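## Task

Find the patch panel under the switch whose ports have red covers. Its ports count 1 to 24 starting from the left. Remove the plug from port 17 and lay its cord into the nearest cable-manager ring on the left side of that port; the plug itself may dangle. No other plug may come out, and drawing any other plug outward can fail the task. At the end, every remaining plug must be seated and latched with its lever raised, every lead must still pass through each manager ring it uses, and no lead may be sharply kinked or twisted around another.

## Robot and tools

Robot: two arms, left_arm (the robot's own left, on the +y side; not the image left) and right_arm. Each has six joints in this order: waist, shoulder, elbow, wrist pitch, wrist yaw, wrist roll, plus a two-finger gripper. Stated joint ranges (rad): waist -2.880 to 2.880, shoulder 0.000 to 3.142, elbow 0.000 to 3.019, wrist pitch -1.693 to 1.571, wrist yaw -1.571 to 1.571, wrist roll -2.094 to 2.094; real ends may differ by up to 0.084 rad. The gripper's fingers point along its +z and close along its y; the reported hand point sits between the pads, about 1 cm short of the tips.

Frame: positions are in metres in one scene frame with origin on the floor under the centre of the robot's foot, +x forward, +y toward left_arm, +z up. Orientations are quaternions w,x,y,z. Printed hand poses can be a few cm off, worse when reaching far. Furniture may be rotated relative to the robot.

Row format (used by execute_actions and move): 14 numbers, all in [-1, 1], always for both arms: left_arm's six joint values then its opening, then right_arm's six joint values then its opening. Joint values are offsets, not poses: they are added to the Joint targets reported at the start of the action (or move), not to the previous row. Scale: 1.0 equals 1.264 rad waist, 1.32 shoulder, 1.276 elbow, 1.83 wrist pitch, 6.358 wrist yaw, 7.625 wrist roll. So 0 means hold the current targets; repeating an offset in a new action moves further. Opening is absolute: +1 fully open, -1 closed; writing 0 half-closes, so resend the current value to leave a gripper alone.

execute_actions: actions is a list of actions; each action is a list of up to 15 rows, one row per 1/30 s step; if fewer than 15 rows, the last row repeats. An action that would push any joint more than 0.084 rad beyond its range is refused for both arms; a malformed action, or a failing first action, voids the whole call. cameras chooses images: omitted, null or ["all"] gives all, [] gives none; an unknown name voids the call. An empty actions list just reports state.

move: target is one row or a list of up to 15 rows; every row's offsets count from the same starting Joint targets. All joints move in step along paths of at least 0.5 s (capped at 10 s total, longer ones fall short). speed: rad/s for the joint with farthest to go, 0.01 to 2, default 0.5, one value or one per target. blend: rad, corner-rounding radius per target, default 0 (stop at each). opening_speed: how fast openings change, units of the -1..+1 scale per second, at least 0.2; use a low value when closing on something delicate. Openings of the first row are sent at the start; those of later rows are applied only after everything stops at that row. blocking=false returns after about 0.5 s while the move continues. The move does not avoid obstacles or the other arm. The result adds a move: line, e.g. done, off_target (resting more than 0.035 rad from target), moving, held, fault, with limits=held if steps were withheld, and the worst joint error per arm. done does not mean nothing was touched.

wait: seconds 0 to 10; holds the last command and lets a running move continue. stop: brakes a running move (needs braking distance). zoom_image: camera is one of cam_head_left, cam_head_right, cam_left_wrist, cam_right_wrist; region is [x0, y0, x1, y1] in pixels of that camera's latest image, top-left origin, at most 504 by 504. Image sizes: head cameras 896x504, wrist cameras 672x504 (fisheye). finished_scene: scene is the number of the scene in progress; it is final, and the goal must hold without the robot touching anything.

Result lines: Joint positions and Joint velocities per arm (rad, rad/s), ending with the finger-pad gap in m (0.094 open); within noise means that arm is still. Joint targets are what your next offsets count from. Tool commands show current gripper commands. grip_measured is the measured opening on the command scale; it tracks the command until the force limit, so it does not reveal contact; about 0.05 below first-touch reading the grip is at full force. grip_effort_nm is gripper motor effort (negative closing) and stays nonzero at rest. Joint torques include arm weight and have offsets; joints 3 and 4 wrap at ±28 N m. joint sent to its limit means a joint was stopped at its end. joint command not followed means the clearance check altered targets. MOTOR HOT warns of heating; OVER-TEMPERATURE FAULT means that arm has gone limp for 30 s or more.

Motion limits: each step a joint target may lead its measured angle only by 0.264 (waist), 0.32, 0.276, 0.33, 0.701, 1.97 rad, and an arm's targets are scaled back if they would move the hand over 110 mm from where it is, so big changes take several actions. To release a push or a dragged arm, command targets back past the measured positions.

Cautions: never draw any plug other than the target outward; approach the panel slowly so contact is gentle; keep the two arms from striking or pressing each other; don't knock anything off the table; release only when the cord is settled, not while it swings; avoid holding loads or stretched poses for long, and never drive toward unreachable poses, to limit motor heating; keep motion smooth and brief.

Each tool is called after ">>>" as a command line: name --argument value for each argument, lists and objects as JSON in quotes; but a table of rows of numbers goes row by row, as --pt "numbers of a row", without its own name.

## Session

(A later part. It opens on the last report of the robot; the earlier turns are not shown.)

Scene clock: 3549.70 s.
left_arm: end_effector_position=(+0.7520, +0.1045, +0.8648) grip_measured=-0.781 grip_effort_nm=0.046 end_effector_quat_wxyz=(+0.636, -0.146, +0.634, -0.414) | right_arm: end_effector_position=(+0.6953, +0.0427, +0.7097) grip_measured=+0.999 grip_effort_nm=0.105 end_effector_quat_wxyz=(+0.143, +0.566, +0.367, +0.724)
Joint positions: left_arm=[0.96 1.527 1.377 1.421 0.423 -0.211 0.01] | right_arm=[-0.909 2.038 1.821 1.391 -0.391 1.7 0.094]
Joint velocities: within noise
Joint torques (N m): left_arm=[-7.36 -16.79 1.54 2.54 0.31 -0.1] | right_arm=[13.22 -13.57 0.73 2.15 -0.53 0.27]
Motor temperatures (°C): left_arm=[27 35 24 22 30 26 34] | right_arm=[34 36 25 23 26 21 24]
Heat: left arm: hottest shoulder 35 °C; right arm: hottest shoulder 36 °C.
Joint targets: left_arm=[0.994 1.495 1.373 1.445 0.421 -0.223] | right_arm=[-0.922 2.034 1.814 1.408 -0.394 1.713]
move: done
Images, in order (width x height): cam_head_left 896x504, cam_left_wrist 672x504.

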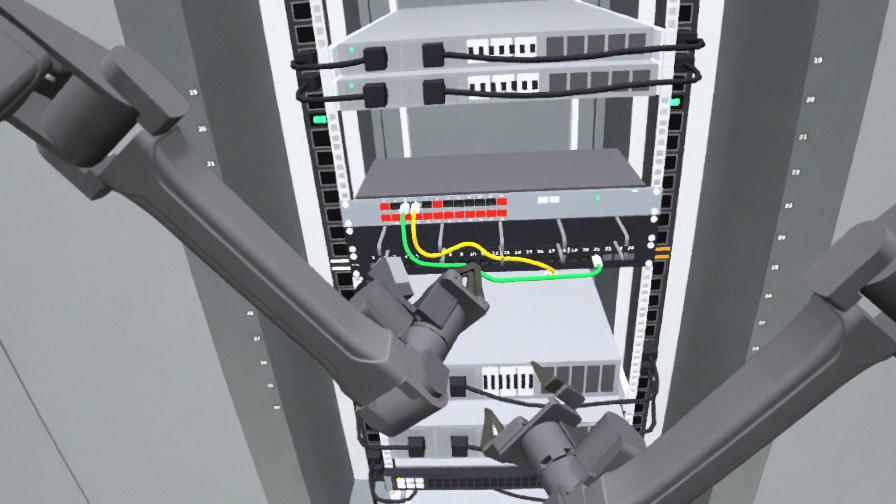

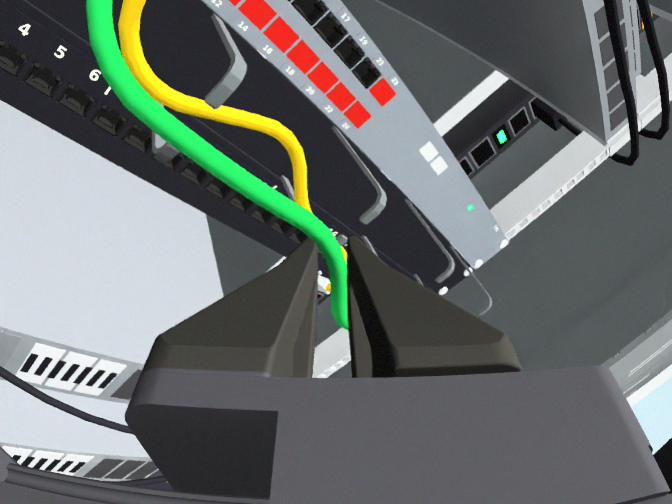

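>>> move --target '[0,0,0,0,0,0,-1,0,0,0,0,0,0,1]' --opening_speed 0.3 --cameras '[]'

>>> move --target '[0.0253,0.1053,0.1418,-0.0393,0.0013,-0.0045,-1,0,0,0,0,0,0,1]' --speed 0.15

>>> zoom_image --camera "cam_left_wrist" --region '[20, 0, 360, 280]'

>>> zoom_image --camera "cam_right_wrist" --region '[160, 200, 360, 380]'

Scene clock: 3592.80 s.
left_arm: end_effector_position=(+0.7519, +0.1043, +0.8650) grip_measured=-0.910 grip_effort_nm=-1.038 end_effector_quat_wxyz=(+0.635, -0.147, +0.634, -0.417) | right_arm: end_effector_position=(+0.6953, +0.0427, +0.7097) grip_measured=+0.999 grip_effort_nm=0.105 end_effector_quat_wxyz=(+0.143, +0.566, +0.367, +0.724)
Joint positions: left_arm=[0.96 1.527 1.377 1.421 0.425 -0.216 0.004] | right_arm=[-0.909 2.038 1.821 1.391 -0.391 1.7 0.094]
Joint velocities: within noise
Joint torques (N m): left_arm=[-7.36 -17.08 1.58 2.55 0.22 -0.07] | right_arm=[13.8 -13.39 0.69 2.17 -0.53 0.25]
Motor temperatures (°C): left_arm=[27 35 24 22 29 26 32] | right_arm=[34 36 25 23 26 21 24]
Heat: left arm: hottest shoulder 35 °C; right arm: hottest shoulder 36 °C.
Joint targets: left_arm=[0.994 1.495 1.373 1.445 0.420 -0.223] | right_arm=[-0.922 2.034 1.814 1.408 -0.394 1.713]
move: done
No camera images: "cameras" was empty.

Scene clock: 3594.43 s.
left_arm: end_effector_position=(+0.7817, +0.1097, +0.8358) grip_measured=-0.912 grip_effort_nm=-1.057 end_effector_quat_wxyz=(+0.643, -0.145, +0.630, -0.410) | right_arm: end_effector_position=(+0.6953, +0.0427, +0.7097) grip_measured=+0.999 grip_effort_nm=0.105 end_effector_quat_wxyz=(+0.143, +0.566, +0.367, +0.724)
Joint positions: left_arm=[0.997 1.604 1.529 1.378 0.431 -0.246 0.004] | right_arm=[-0.909 2.038 1.821 1.391 -0.391 1.7 0.094]
Joint velocities: within noise
Joint torques (N m): left_arm=[-8.12 -13.86 4.26 1.32 0.31 -0.1] | right_arm=[13.68 -13.51 0.77 2.07 -0.53 0.27]
Motor temperatures (°C): left_arm=[27 35 24 22 29 26 32] | right_arm=[34 36 25 23 26 21 24]
Heat: left arm: hottest shoulder 35 °C; right arm: hottest shoulder 36 °C.
Joint targets: left_arm=[1.026 1.634 1.554 1.373 0.429 -0.258] | right_arm=[-0.922 2.034 1.814 1.408 -0.394 1.713]
move: done

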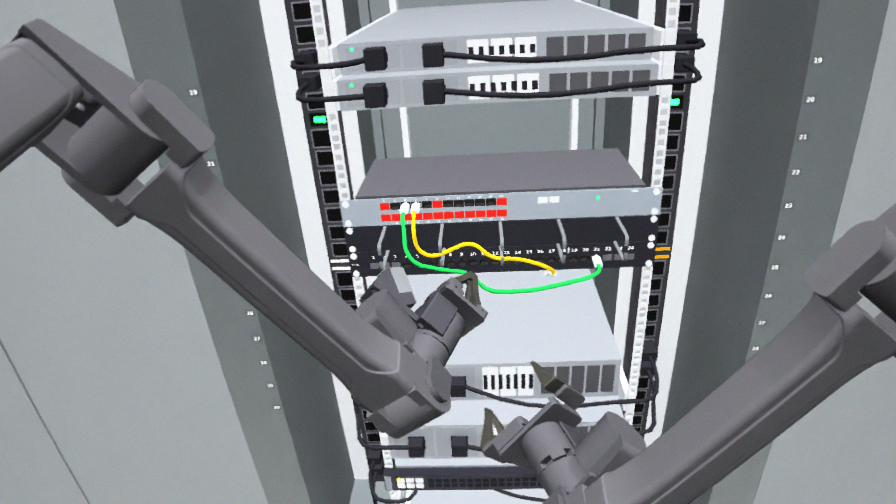

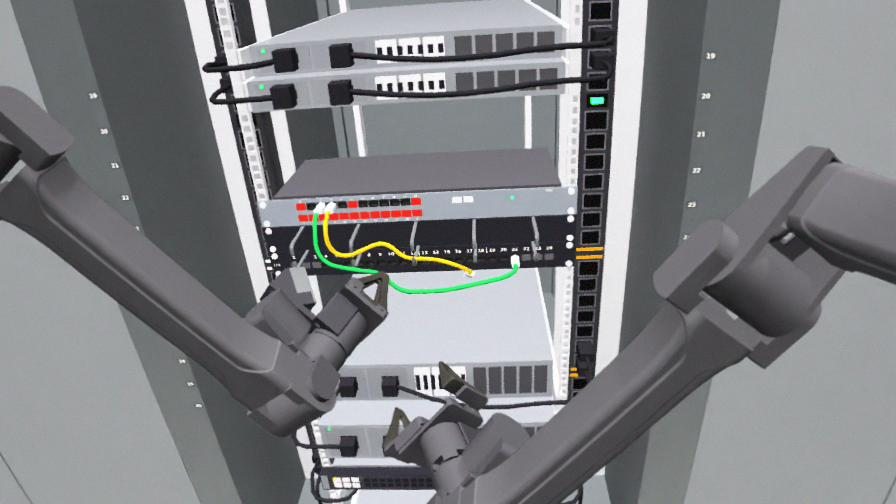

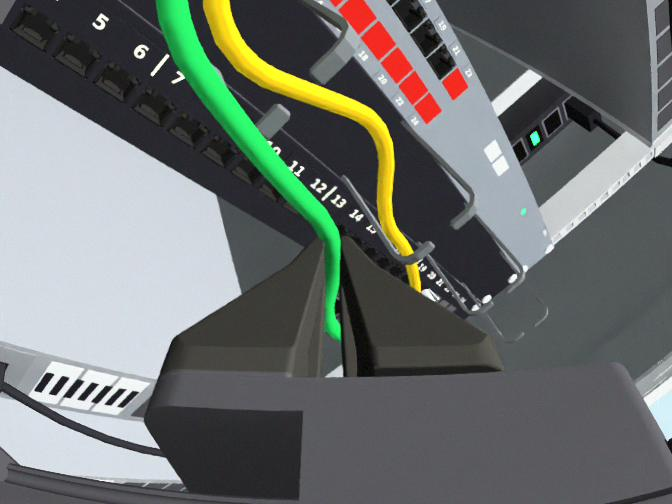

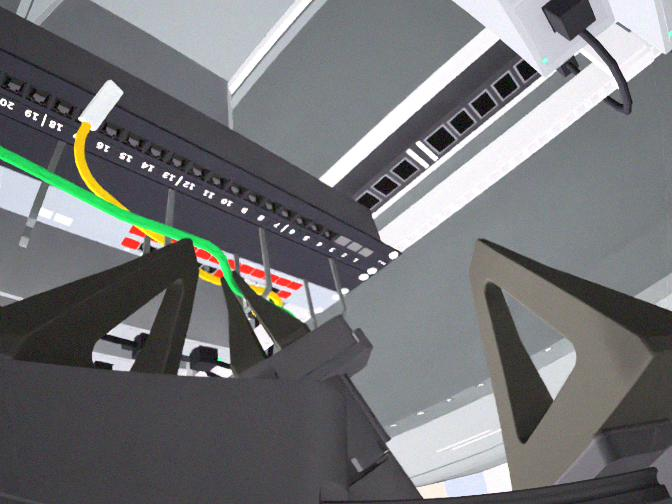

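Scaled by 1.482 from the camera's 672x504 image, which has a finer 960x720 frame.

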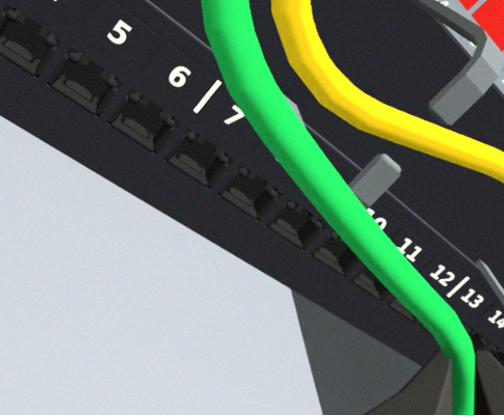

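Scaled by 2.520 from the camera's 672x504 image, which has a finer 960x720 frame.

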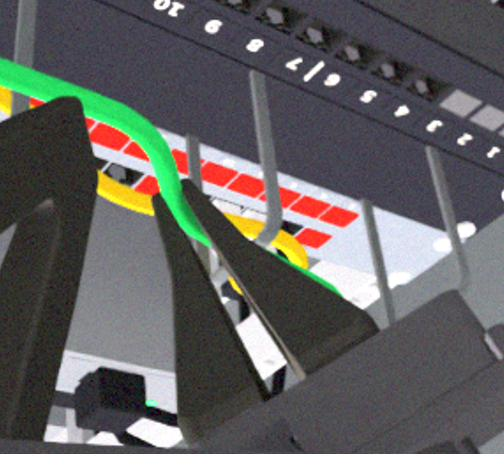

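>>> move --target '[-0.0490,-0.0424,0.0329,-0.0301,-0.0006,0.0056,-1,0,0,0,0,0,0,1]' --speed 0.12 --cameras '["cam_left_wrist","cam_right_wrist"]'

>>> zoom_image --camera "cam_left_wrist" --region '[120, 0, 460, 280]'

Scene clock: 3625.30 s.
left_arm: end_effector_position=(+0.7955, +0.1056, +0.8376) grip_measured=-0.912 grip_effort_nm=-1.062 end_effector_quat_wxyz=(+0.640, -0.144, +0.634, -0.409) | right_arm: end_effector_position=(+0.6953, +0.0427, +0.7097) grip_measured=+0.999 grip_effort_nm=0.110 end_effector_quat_wxyz=(+0.143, +0.566, +0.367, +0.724)
Joint positions: left_arm=[0.987 1.604 1.566 1.326 0.427 -0.229 0.004] | right_arm=[-0.909 2.038 1.821 1.391 -0.391 1.7 0.094]
Joint velocities: within noise
Joint torques (N m): left_arm=[-12.81 -17.9 4.88 1.25 0.28 0.11] | right_arm=[13.63 -13.74 0.69 2.11 -0.52 0.28]
Motor temperatures (°C): left_arm=[27 37 25 22 29 26 33] | right_arm=[34 36 25 23 26 21 23]
Heat: left arm: hottest shoulder 37 °C; right arm: hottest shoulder 36 °C.
Joint targets: left_arm=[0.964 1.578 1.596 1.318 0.425 -0.215] | right_arm=[-0.922 2.034 1.814 1.408 -0.394 1.713]
move: done
Images, in order (width x height): cam_left_wrist 672x504, cam_right_wrist 672x504.

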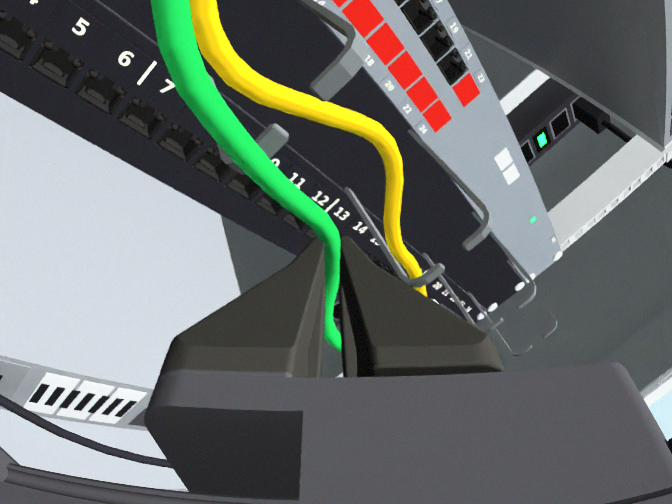

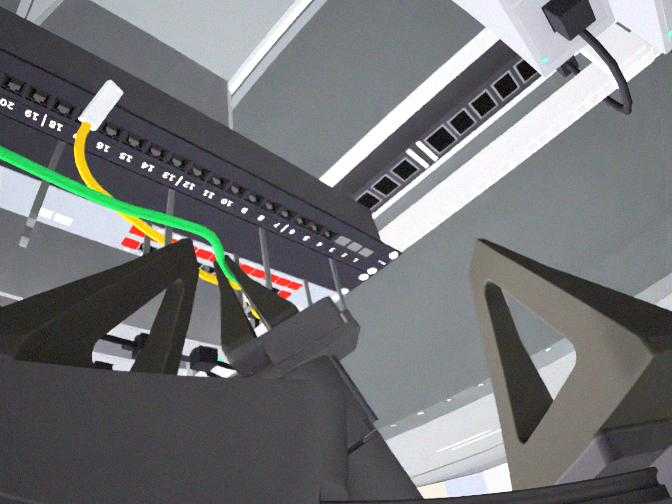

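Scaled by 1.482 from the camera's 672x504 image, which has a finer 960x720 frame.

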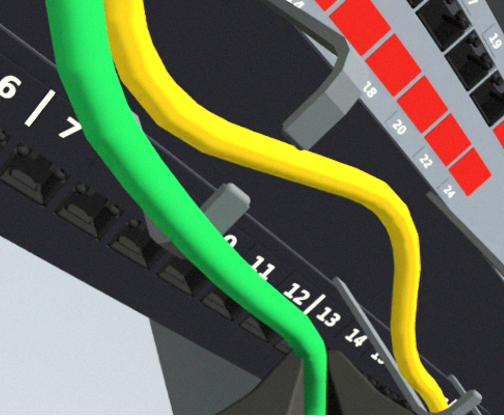

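>>> move --target '[0,-0.0190,0,0,0,0,-1,0,0,0,0,0,0,1]' --speed 0.12 --cameras '["cam_left_wrist","cam_right_wrist"]'

>>> zoom_image --camera "cam_left_wrist" --region '[120, 0, 460, 280]'

Scene clock: 3636.80 s.
left_arm: end_effector_position=(+0.7996, +0.1071, +0.8440) grip_measured=-0.913 grip_effort_nm=-1.062 end_effector_quat_wxyz=(+0.643, -0.144, +0.631, -0.410) | right_arm: end_effector_position=(+0.6953, +0.0427, +0.7097) grip_measured=+0.999 grip_effort_nm=0.105 end_effector_quat_wxyz=(+0.143, +0.566, +0.367, +0.724)
Joint positions: left_arm=[0.983 1.594 1.566 1.321 0.427 -0.227 0.004] | right_arm=[-0.909 2.038 1.821 1.391 -0.391 1.7 0.094]
Joint velocities: within noise
Joint torques (N m): left_arm=[-12.4 -18.84 4.92 1.43 0.3 0.11] | right_arm=[13.63 -13.51 0.7 2.18 -0.52 0.27]
Motor temperatures (°C): left_arm=[27 39 25 22 29 26 34] | right_arm=[34 36 25 23 26 21 23]
Heat: left arm: hottest shoulder 39 °C; right arm: hottest shoulder 36 °C.
Joint targets: left_arm=[0.964 1.553 1.596 1.318 0.425 -0.215] | right_arm=[-0.922 2.034 1.814 1.408 -0.394 1.713]
move: off_target (left_arm); left_arm: the shoulder is farthest, 0.041 rad from its target
Images, in order (width x height): cam_left_wrist 672x504, cam_right_wrist 672x504.

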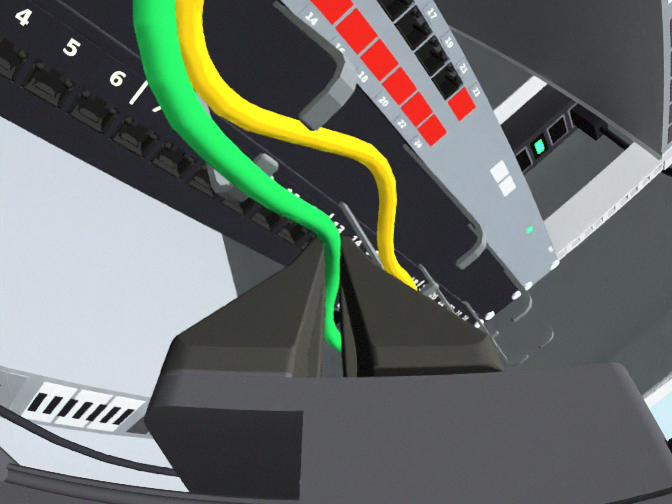

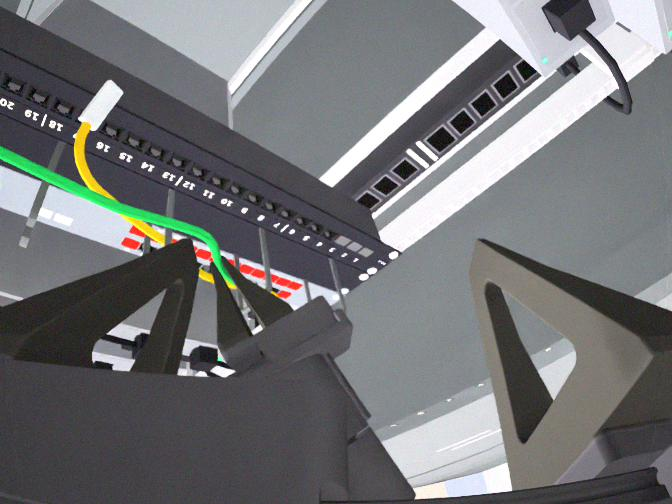

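Scaled by 1.482 from the camera's 672x504 image, which has a finer 960x720 frame.

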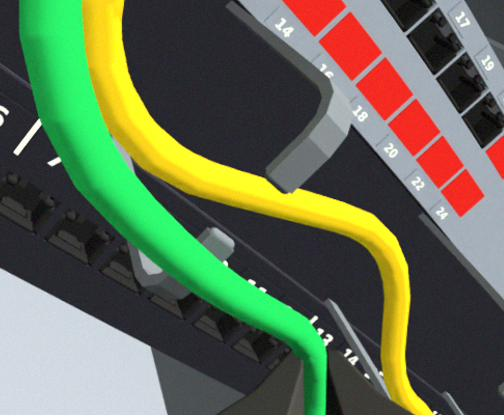

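>>> move --pt "0 0.0356 0 0 0 0 -1 0 0 0 0 0 0 1" --pt "-0.007 0.058 0.0556 -0.0314 0 0 -1 0 0 0 0 0 0 1" --speed 0.12 --blend '[0.02,0]' --cameras '["cam_left_wrist","cam_right_wrist"]'

>>> zoom_image --camera "cam_left_wrist" --region '[120, 0, 460, 280]'

Scene clock: 3669.00 s.
left_arm: end_effector_position=(+0.8231, +0.1063, +0.8497) grip_measured=-0.913 grip_effort_nm=-1.057 end_effector_quat_wxyz=(+0.645, -0.146, +0.627, -0.412) | right_arm: end_effector_position=(+0.6953, +0.0427, +0.7097) grip_measured=+0.999 grip_effort_nm=0.105 end_effector_quat_wxyz=(+0.143, +0.566, +0.367, +0.724)
Joint positions: left_arm=[0.973 1.603 1.638 1.265 0.428 -0.226 0.004] | right_arm=[-0.909 2.038 1.821 1.391 -0.391 1.7 0.094]
Joint velocities: within noise
Joint torques (N m): left_arm=[-12.28 -14.92 5.33 1.37 0.29 0.1] | right_arm=[13.45 -13.51 0.76 2.17 -0.53 0.26]
Motor temperatures (°C): left_arm=[28 39 26 22 29 26 34] | right_arm=[34 36 25 23 26 21 23]
Heat: left arm: hottest shoulder 39 °C; right arm: hottest shoulder 36 °C.
Joint targets: left_arm=[0.955 1.630 1.667 1.261 0.425 -0.215] | right_arm=[-0.922 2.034 1.814 1.408 -0.394 1.713]
move: done
Images, in order (width x height): cam_left_wrist 672x504, cam_right_wrist 672x504.

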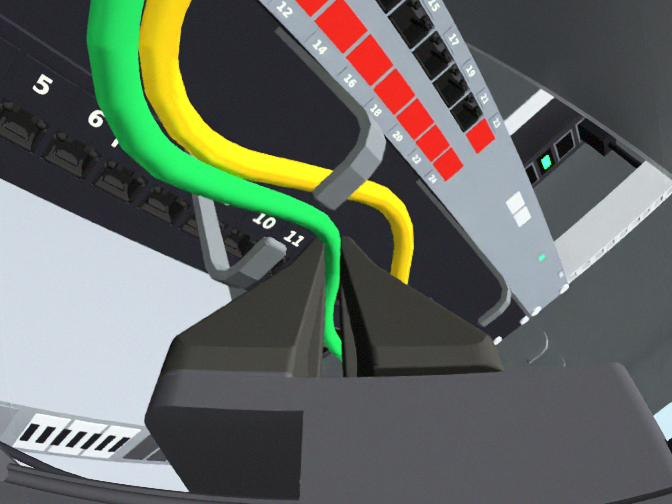

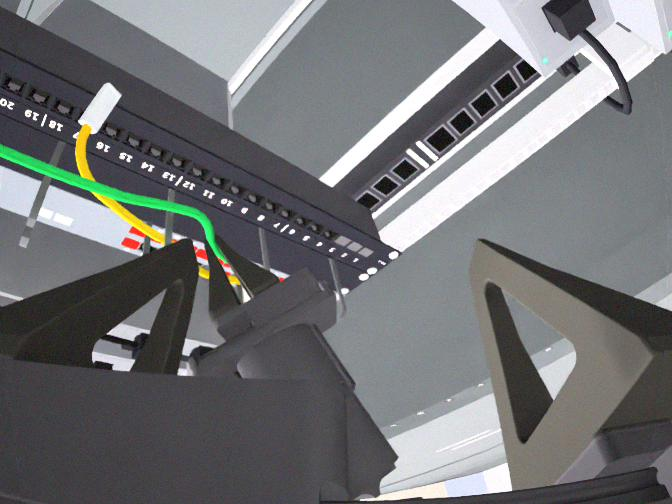

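Scaled by 1.482 from the camera's 672x504 image, which has a finer 960x720 frame.

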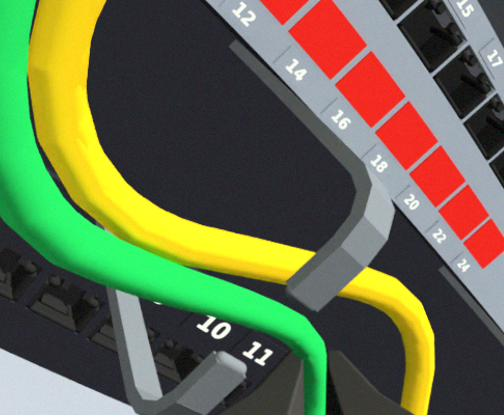

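>>> move --target '[0,0.0227,0.0556,-0.0317,0,0,-1,0,0,0,0,0,0,1]' --speed 0.12 --cameras '["cam_left_wrist","cam_right_wrist","cam_head_left"]'

>>> zoom_image --camera "cam_left_wrist" --region '[120, 80, 460, 360]'

Scene clock: 3680.87 s.
left_arm: end_effector_position=(+0.8376, +0.1022, +0.8423) grip_measured=-0.913 grip_effort_nm=-1.057 end_effector_quat_wxyz=(+0.640, -0.146, +0.631, -0.414) | right_arm: end_effector_position=(+0.6953, +0.0427, +0.7097) grip_measured=+0.999 grip_effort_nm=0.110 end_effector_quat_wxyz=(+0.143, +0.566, +0.367, +0.724)
Joint positions: left_arm=[0.973 1.628 1.702 1.212 0.428 -0.226 0.004] | right_arm=[-0.909 2.038 1.821 1.391 -0.391 1.7 0.094]
Joint velocities: within noise
Joint torques (N m): left_arm=[-12.69 -14.51 6.08 1.2 0.29 0.09] | right_arm=[13.39 -13.68 0.76 2.19 -0.53 0.26]
Motor temperatures (°C): left_arm=[28 38 26 22 29 26 34] | right_arm=[34 36 25 23 26 21 23]
Heat: left arm: hottest shoulder 38 °C; right arm: hottest shoulder 36 °C.
Joint targets: left_arm=[0.955 1.659 1.737 1.203 0.425 -0.215] | right_arm=[-0.922 2.034 1.814 1.408 -0.394 1.713]
move: done
Images, in order (width x height): cam_head_left 896x504, cam_left_wrist 672x504, cam_right_wrist 672x504.

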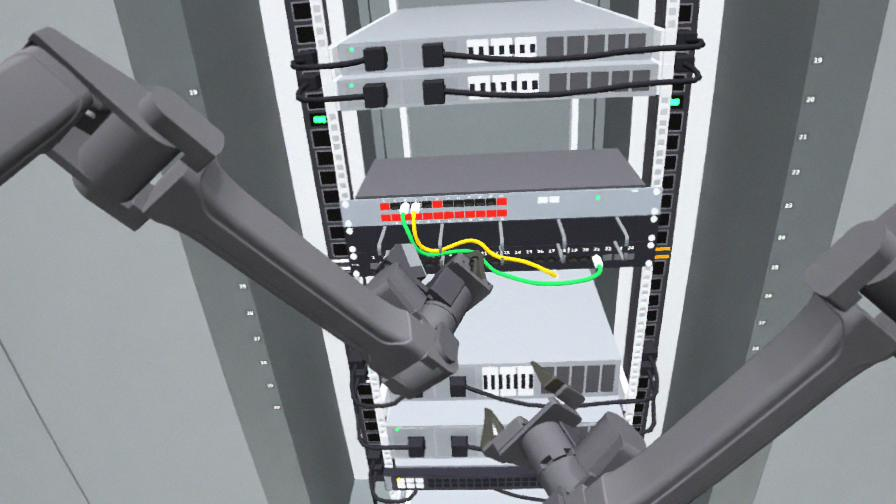

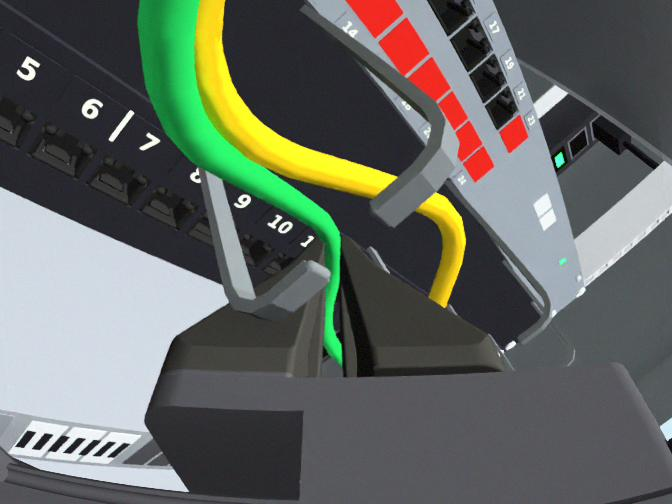

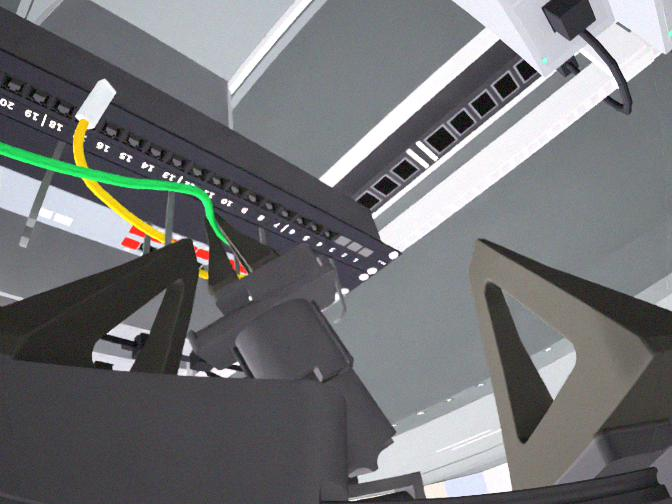

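Scaled by 1.482 from the camera's 672x504 image, which has a finer 960x720 frame.

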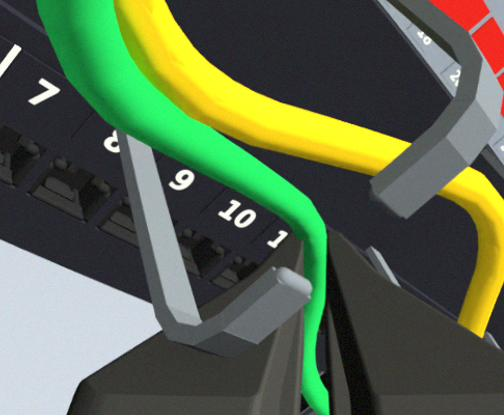

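>>> move --target '[0,0.0098,0.0370,-0.0190,0,0,-1,0,0,0,0,0,0,1]' --speed 0.12 --cameras '[]'

>>> move --target '[0,0,0,0,0,0,-0.75,0,0,0,0,0,0,1]' --opening_speed 0.2 --cameras '["cam_left_wrist","cam_right_wrist","cam_head_left"]'

>>> zoom_image --camera "cam_left_wrist" --region '[120, 80, 460, 360]'

Scene clock: 3692.00 s.
left_arm: end_effector_position=(+0.8468, +0.0997, +0.8375) grip_measured=-0.913 grip_effort_nm=-1.062 end_effector_quat_wxyz=(+0.637, -0.146, +0.634, -0.414) | right_arm: end_effector_position=(+0.6953, +0.0427, +0.7097) grip_measured=+0.999 grip_effort_nm=0.105 end_effector_quat_wxyz=(+0.143, +0.566, +0.367, +0.724)
Joint positions: left_arm=[0.973 1.645 1.745 1.177 0.427 -0.225 0.004] | right_arm=[-0.909 2.038 1.821 1.391 -0.391 1.7 0.094]
Joint velocities: within noise
Joint torques (N m): left_arm=[-12.81 -15.03 6.56 1.2 0.3 0.11] | right_arm=[13.39 -13.63 0.66 2.1 -0.51 0.26]
Motor temperatures (°C): left_arm=[28 39 26 22 28 26 34] | right_arm=[34 36 25 23 26 21 23]
Heat: left arm: hottest shoulder 39 °C; right arm: hottest shoulder 36 °C.
Joint targets: left_arm=[0.955 1.672 1.785 1.168 0.425 -0.215] | right_arm=[-0.922 2.034 1.814 1.408 -0.394 1.713]
move: off_target (left_arm); left_arm: the elbow is farthest, 0.039 rad from its target
No camera images: "cameras" was empty.

Scene clock: 3693.53 s.
left_arm: end_effector_position=(+0.8482, +0.0989, +0.8385) grip_measured=-0.752 grip_effort_nm=0.061 end_effector_quat_wxyz=(+0.636, -0.146, +0.633, -0.415) | right_arm: end_effector_position=(+0.6953, +0.0427, +0.7097) grip_measured=+0.999 grip_effort_nm=0.110 end_effector_quat_wxyz=(+0.143, +0.567, +0.367, +0.724)
Joint positions: left_arm=[0.971 1.645 1.749 1.173 0.427 -0.224 0.012] | right_arm=[-0.909 2.038 1.821 1.391 -0.391 1.7 0.094]
Joint velocities: within noise
Joint torques (N m): left_arm=[-12.86 -15.15 6.32 1.37 0.29 0.09] | right_arm=[13.39 -13.45 0.7 2.13 -0.53 0.26]
Motor temperatures (°C): left_arm=[28 39 26 22 28 26 34] | right_arm=[34 36 25 23 26 21 23]
Heat: left arm: hottest shoulder 39 °C; right arm: hottest shoulder 36 °C.
Joint targets: left_arm=[0.955 1.672 1.785 1.168 0.425 -0.215] | right_arm=[-0.922 2.034 1.814 1.408 -0.394 1.714]
move: off_target (left_arm); left_arm: the elbow is farthest, 0.036 rad from its target
Images, in order (width x height): cam_head_left 896x504, cam_left_wrist 672x504, cam_right_wrist 672x504.

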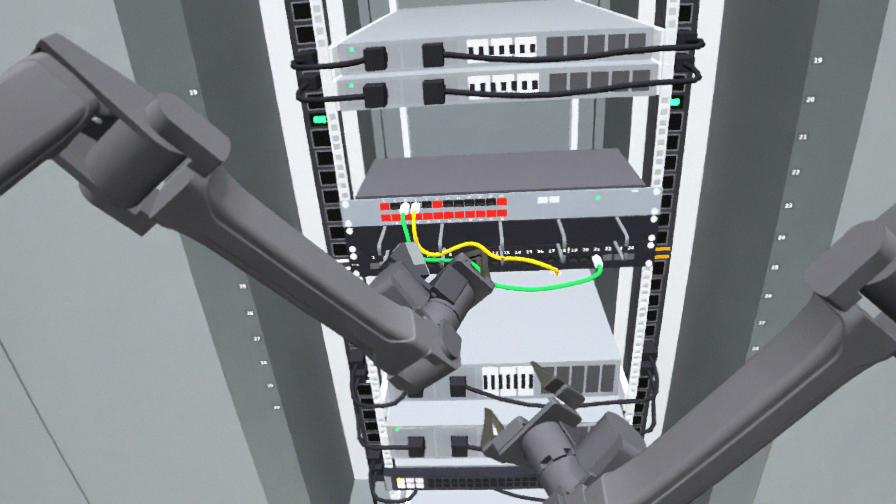

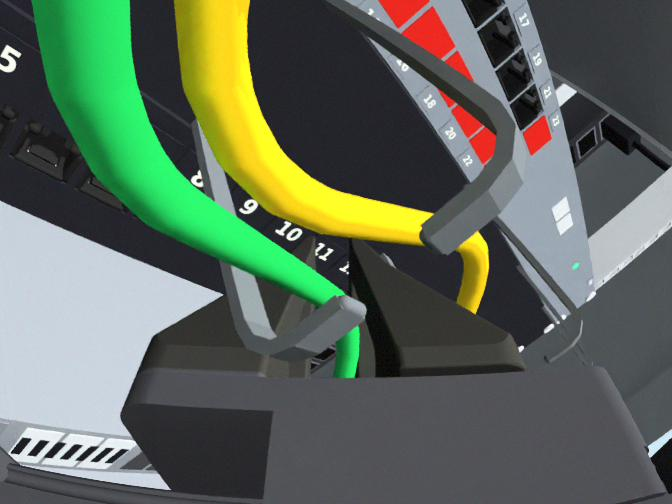

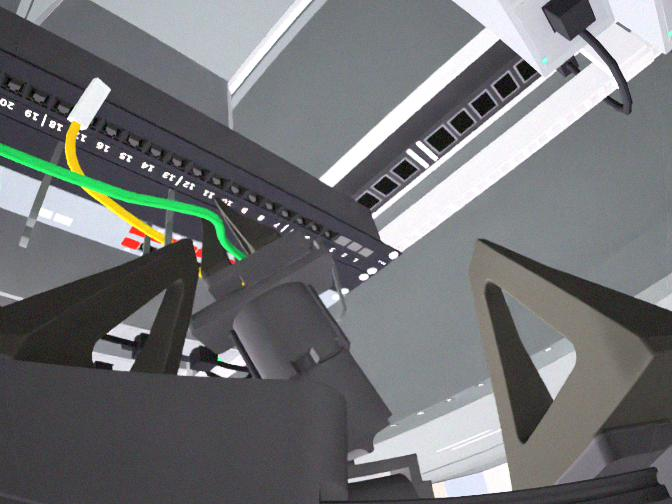

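Scaled by 1.482 from the camera's 672x504 image, which has a finer 960x720 frame.

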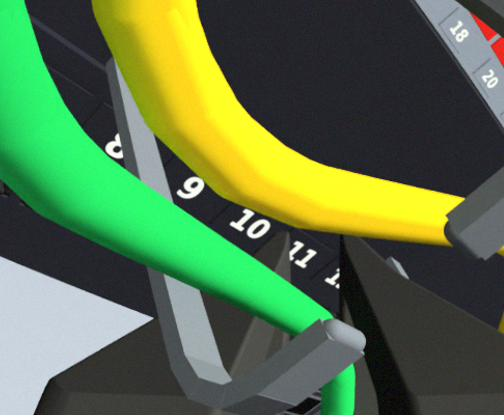

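>>> move --target '[0,0,0,0,0,0,-0.5,0,0,0,0,0,0,1]' --opening_speed 0.2 --cameras '["cam_left_wrist"]'

>>> zoom_image --camera "cam_left_wrist" --region '[120, 80, 460, 360]'

Scene clock: 3706.07 s.
left_arm: end_effector_position=(+0.8496, +0.0992, +0.8397) grip_measured=-0.503 grip_effort_nm=0.061 end_effector_quat_wxyz=(+0.638, -0.146, +0.632, -0.415) | right_arm: end_effector_position=(+0.6953, +0.0427, +0.7097) grip_measured=+0.999 grip_effort_nm=0.105 end_effector_quat_wxyz=(+0.143, +0.567, +0.367, +0.724)
Joint positions: left_arm=[0.97 1.645 1.753 1.172 0.427 -0.224 0.023] | right_arm=[-0.909 2.038 1.821 1.391 -0.391 1.7 0.094]
Joint velocities: within noise
Joint torques (N m): left_arm=[-12.63 -15.21 6.06 1.39 0.3 0.09] | right_arm=[13.45 -13.45 0.72 2.15 -0.53 0.27]
Motor temperatures (°C): left_arm=[28 37 27 22 28 26 33] | right_arm=[34 36 25 23 26 21 23]
Heat: left arm: hottest shoulder 37 °C; right arm: hottest shoulder 36 °C.
Joint targets: left_arm=[0.955 1.672 1.785 1.168 0.425 -0.215] | right_arm=[-0.922 2.034 1.814 1.408 -0.394 1.713]
move: done
Images, in order (width x height): cam_left_wrist 672x504.

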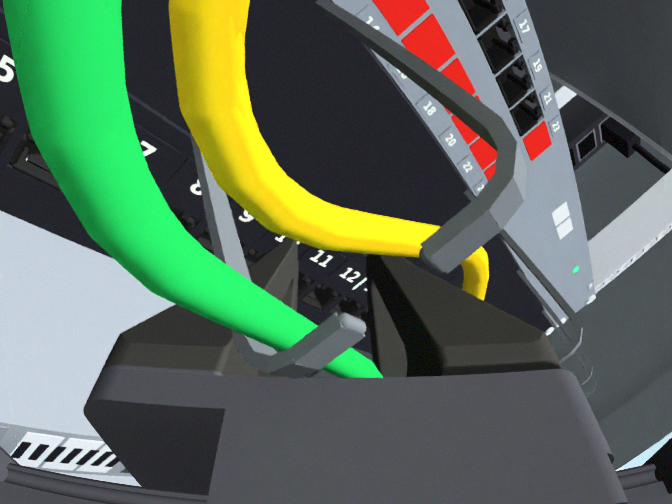

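Scaled by 1.482 from the camera's 672x504 image, which has a finer 960x720 frame.

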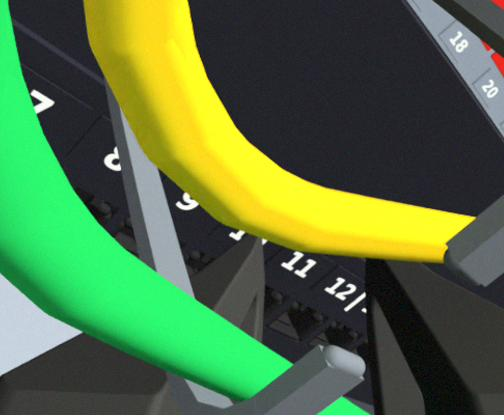

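>>> move --pt "0.0340 -0.0333 -0.0313 0.0093 0 0 -0.3 0 0 0 0 0 0 1" --pt "0.0965 -0.0621 -0.2335 0.1639 0.0027 -0.0127 -0.3 0 0 0 0 0 0 1" --speed 0.12 --blend '[0.02,0]'

>>> zoom_image --camera "cam_left_wrist" --region '[0, 0, 400, 360]'

>>> zoom_image --camera "cam_head_left" --region '[370, 180, 620, 320]'

>>> zoom_image --camera "cam_right_wrist" --region '[160, 180, 360, 360]'

Scene clock: 3739.37 s.
left_arm: end_effector_position=(+0.7645, +0.1320, +0.8210) grip_measured=-0.301 grip_effort_nm=0.046 end_effector_quat_wxyz=(+0.648, -0.145, +0.629, -0.405) | right_arm: end_effector_position=(+0.6953, +0.0427, +0.7097) grip_measured=+0.999 grip_effort_nm=0.105 end_effector_quat_wxyz=(+0.143, +0.567, +0.367, +0.724)
Joint positions: left_arm=[1.051 1.611 1.494 1.453 0.439 -0.298 0.033] | right_arm=[-0.909 2.038 1.821 1.391 -0.391 1.7 0.094]
Joint velocities: within noise
Joint torques (N m): left_arm=[-7.71 -17.61 1.59 2.17 0.44 -0.11] | right_arm=[13.68 -13.45 0.75 2.15 -0.55 0.27]
Motor temperatures (°C): left_arm=[28 37 27 22 28 26 32] | right_arm=[34 36 25 23 26 21 23]
Heat: left arm: hottest shoulder 37 °C; right arm: hottest shoulder 36 °C.
Joint targets: left_arm=[1.077 1.591 1.487 1.468 0.442 -0.312] | right_arm=[-0.922 2.034 1.814 1.408 -0.394 1.713]
move: done; blend cut to 0 rad at target 1

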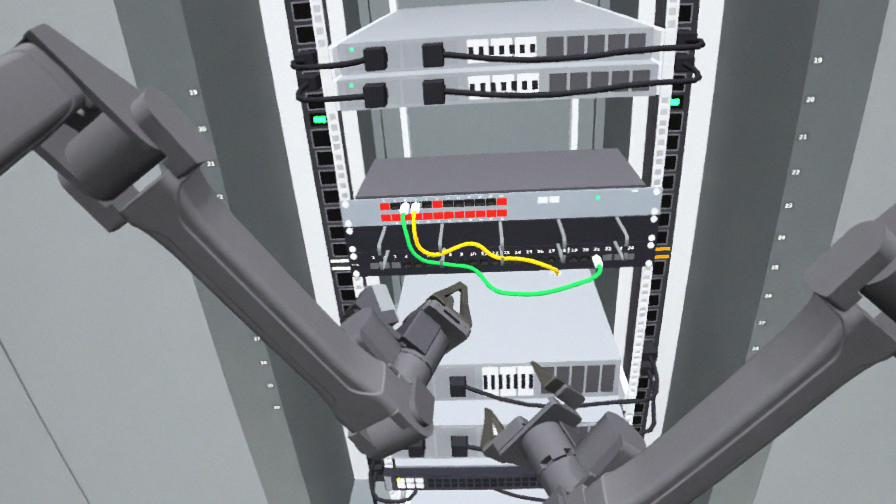

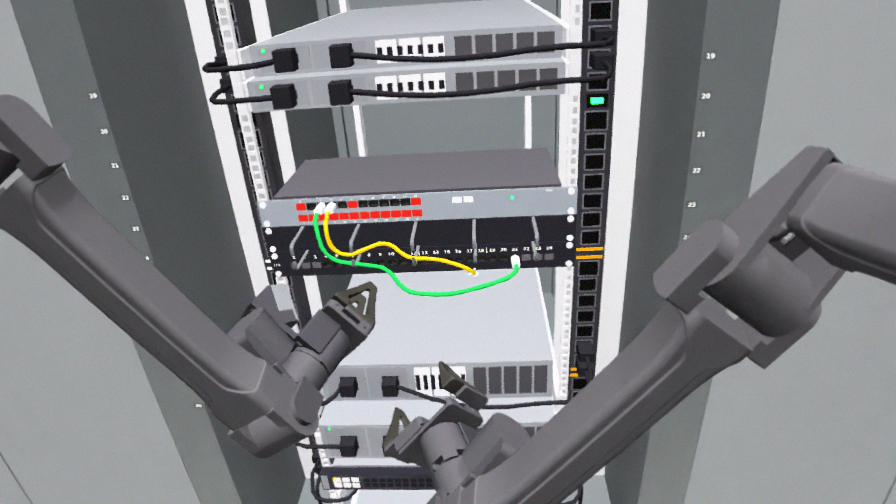

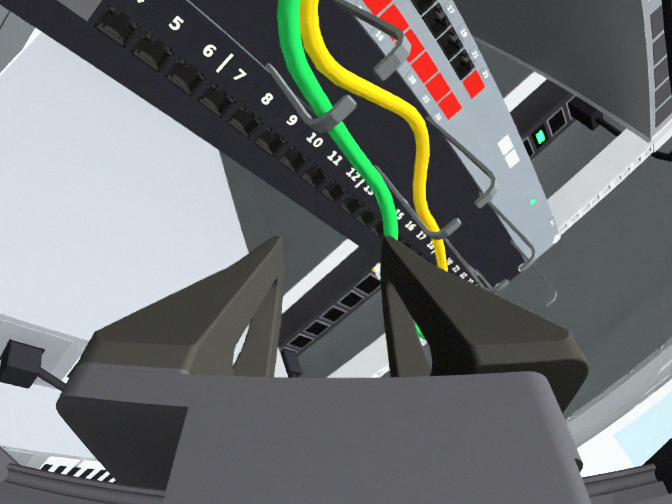

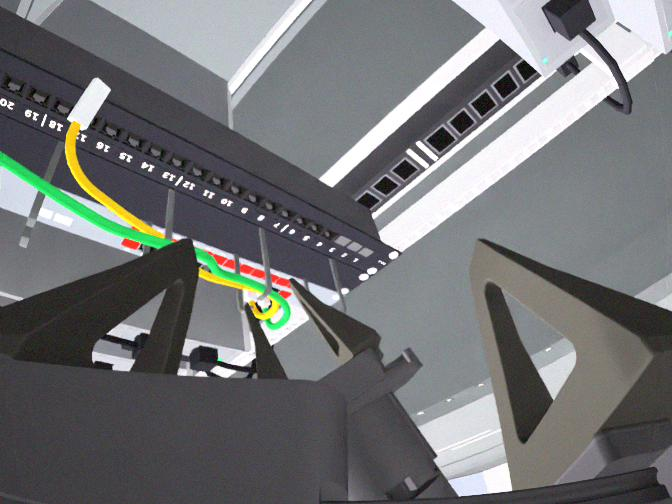

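Scaled by 1.260 from the camera's 672x504 image, which has a finer 960x720 frame.

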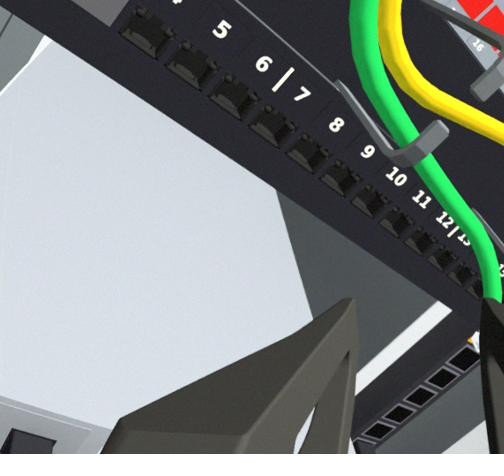

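Scaled by 2.016 from the camera's 896x504 image, which has a finer 1280x720 frame.

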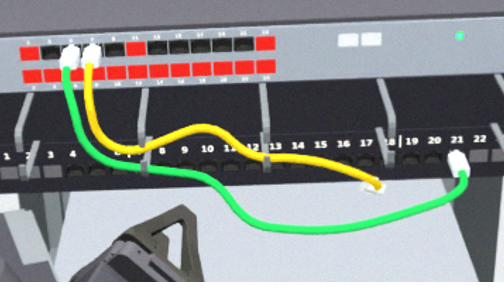

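Scaled by 2.520 from the camera's 672x504 image, which has a finer 960x720 frame.

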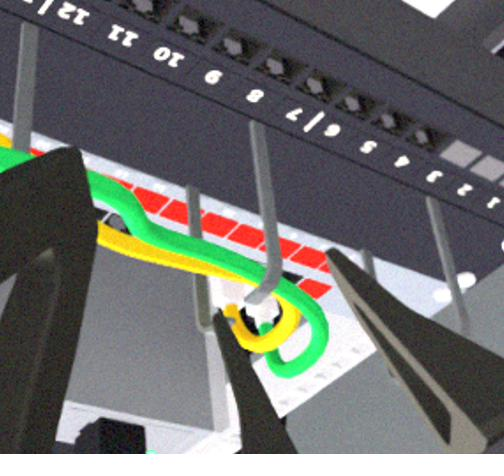

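>>> move --target '[0.05,-0.10,-0.25,0.0,0,0,-0.3,-0.05,-0.1,-0.2,0,0,0,0.5]' --speed 0.5

>>> zoom_image --camera "cam_head_left" --region '[370, 180, 620, 320]'

>>> zoom_image --camera "cam_head_right" --region '[280, 180, 530, 320]'

>>> zoom_image --camera "cam_left_wrist" --region '[200, 0, 600, 360]'

Scene clock: 3752.13 s.
left_arm: end_effector_position=(+0.6839, +0.1592, +0.8107) grip_measured=-0.301 grip_effort_nm=0.051 end_effector_quat_wxyz=(+0.578, -0.141, +0.697, -0.400) | right_arm: end_effector_position=(+0.6507, +0.0027, +0.6944) grip_measured=+0.501 grip_effort_nm=-0.042 end_effector_quat_wxyz=(+0.110, +0.592, +0.414, +0.683)
Joint positions: left_arm=[1.118 1.478 1.175 1.455 0.439 -0.299 0.033] | right_arm=[-0.97 1.919 1.565 1.391 -0.391 1.7 0.071]
Joint velocities: within noise
Joint torques (N m): left_arm=[-6.01 -16.03 0.2 2.26 0.44 -0.11] | right_arm=[11.63 -14.21 -0.43 2.13 -0.5 0.26]
Motor temperatures (°C): left_arm=[28 38 26 22 28 26 31] | right_arm=[34 36 25 23 26 21 23]
Heat: left arm: hottest shoulder 38 °C; right arm: hottest shoulder 36 °C.
Joint targets: left_arm=[1.140 1.458 1.168 1.468 0.442 -0.312] | right_arm=[-0.986 1.902 1.559 1.408 -0.393 1.713]
move: done

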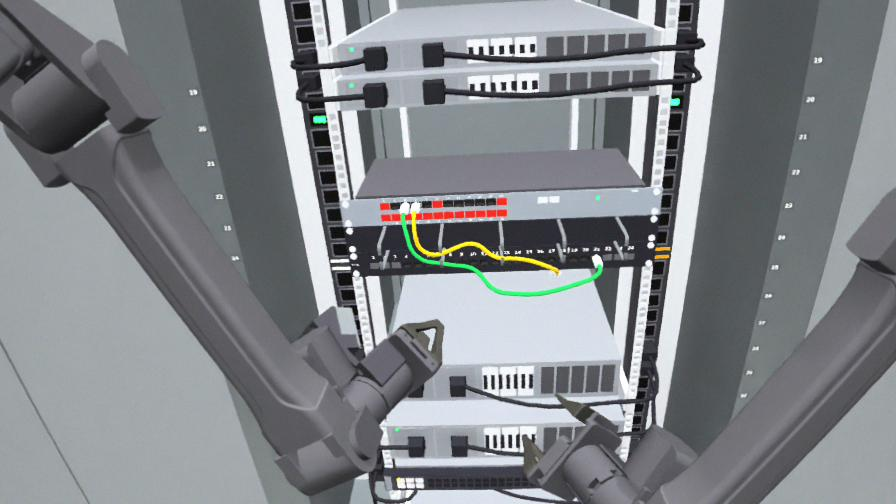

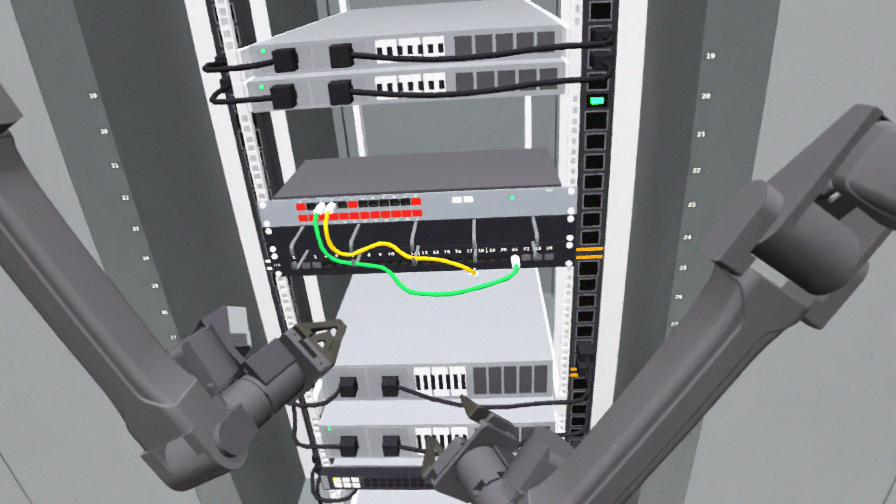

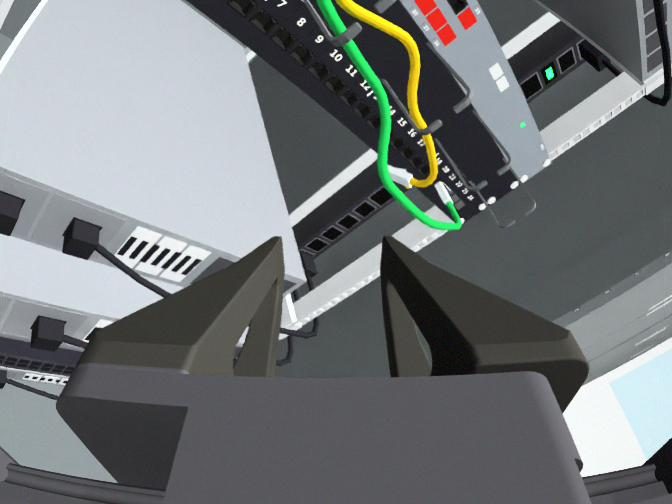

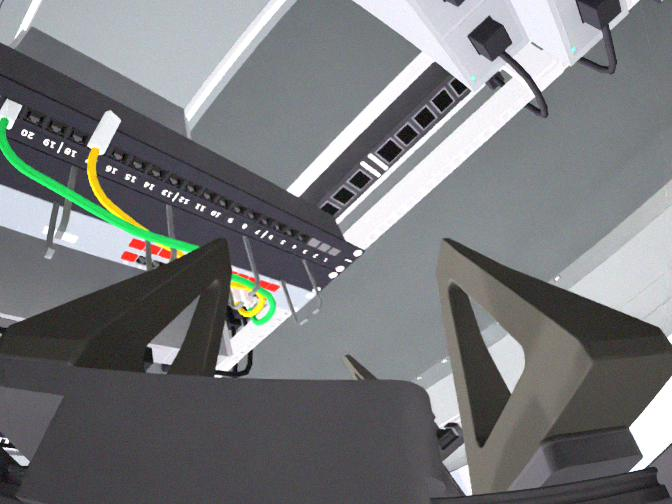

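Scaled by 2.016 from the camera's 896x504 image, which has a finer 1280x720 frame.

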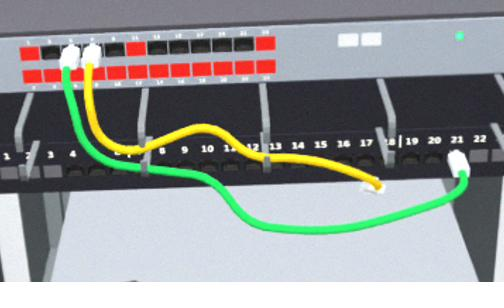

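Scaled by 2.016 from the camera's 896x504 image, which has a finer 1280x720 frame.

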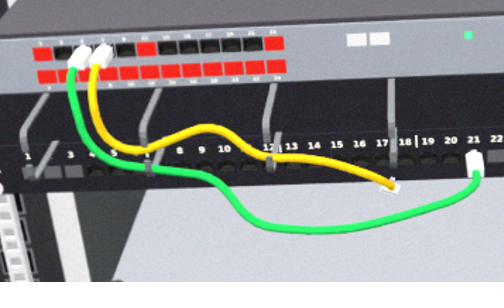

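Scaled by 1.260 from the camera's 672x504 image, which has a finer 960x720 frame.

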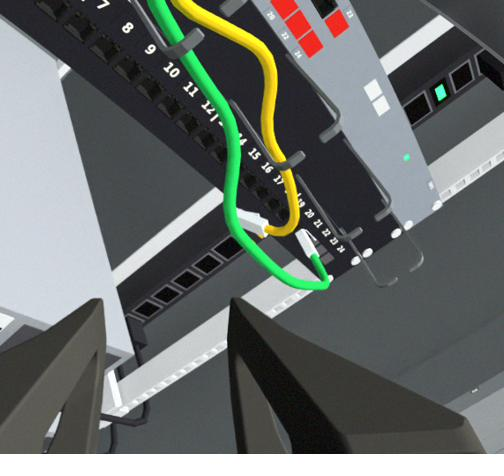

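>>> finished_scene --scene 1

The scene is finished: the task was done.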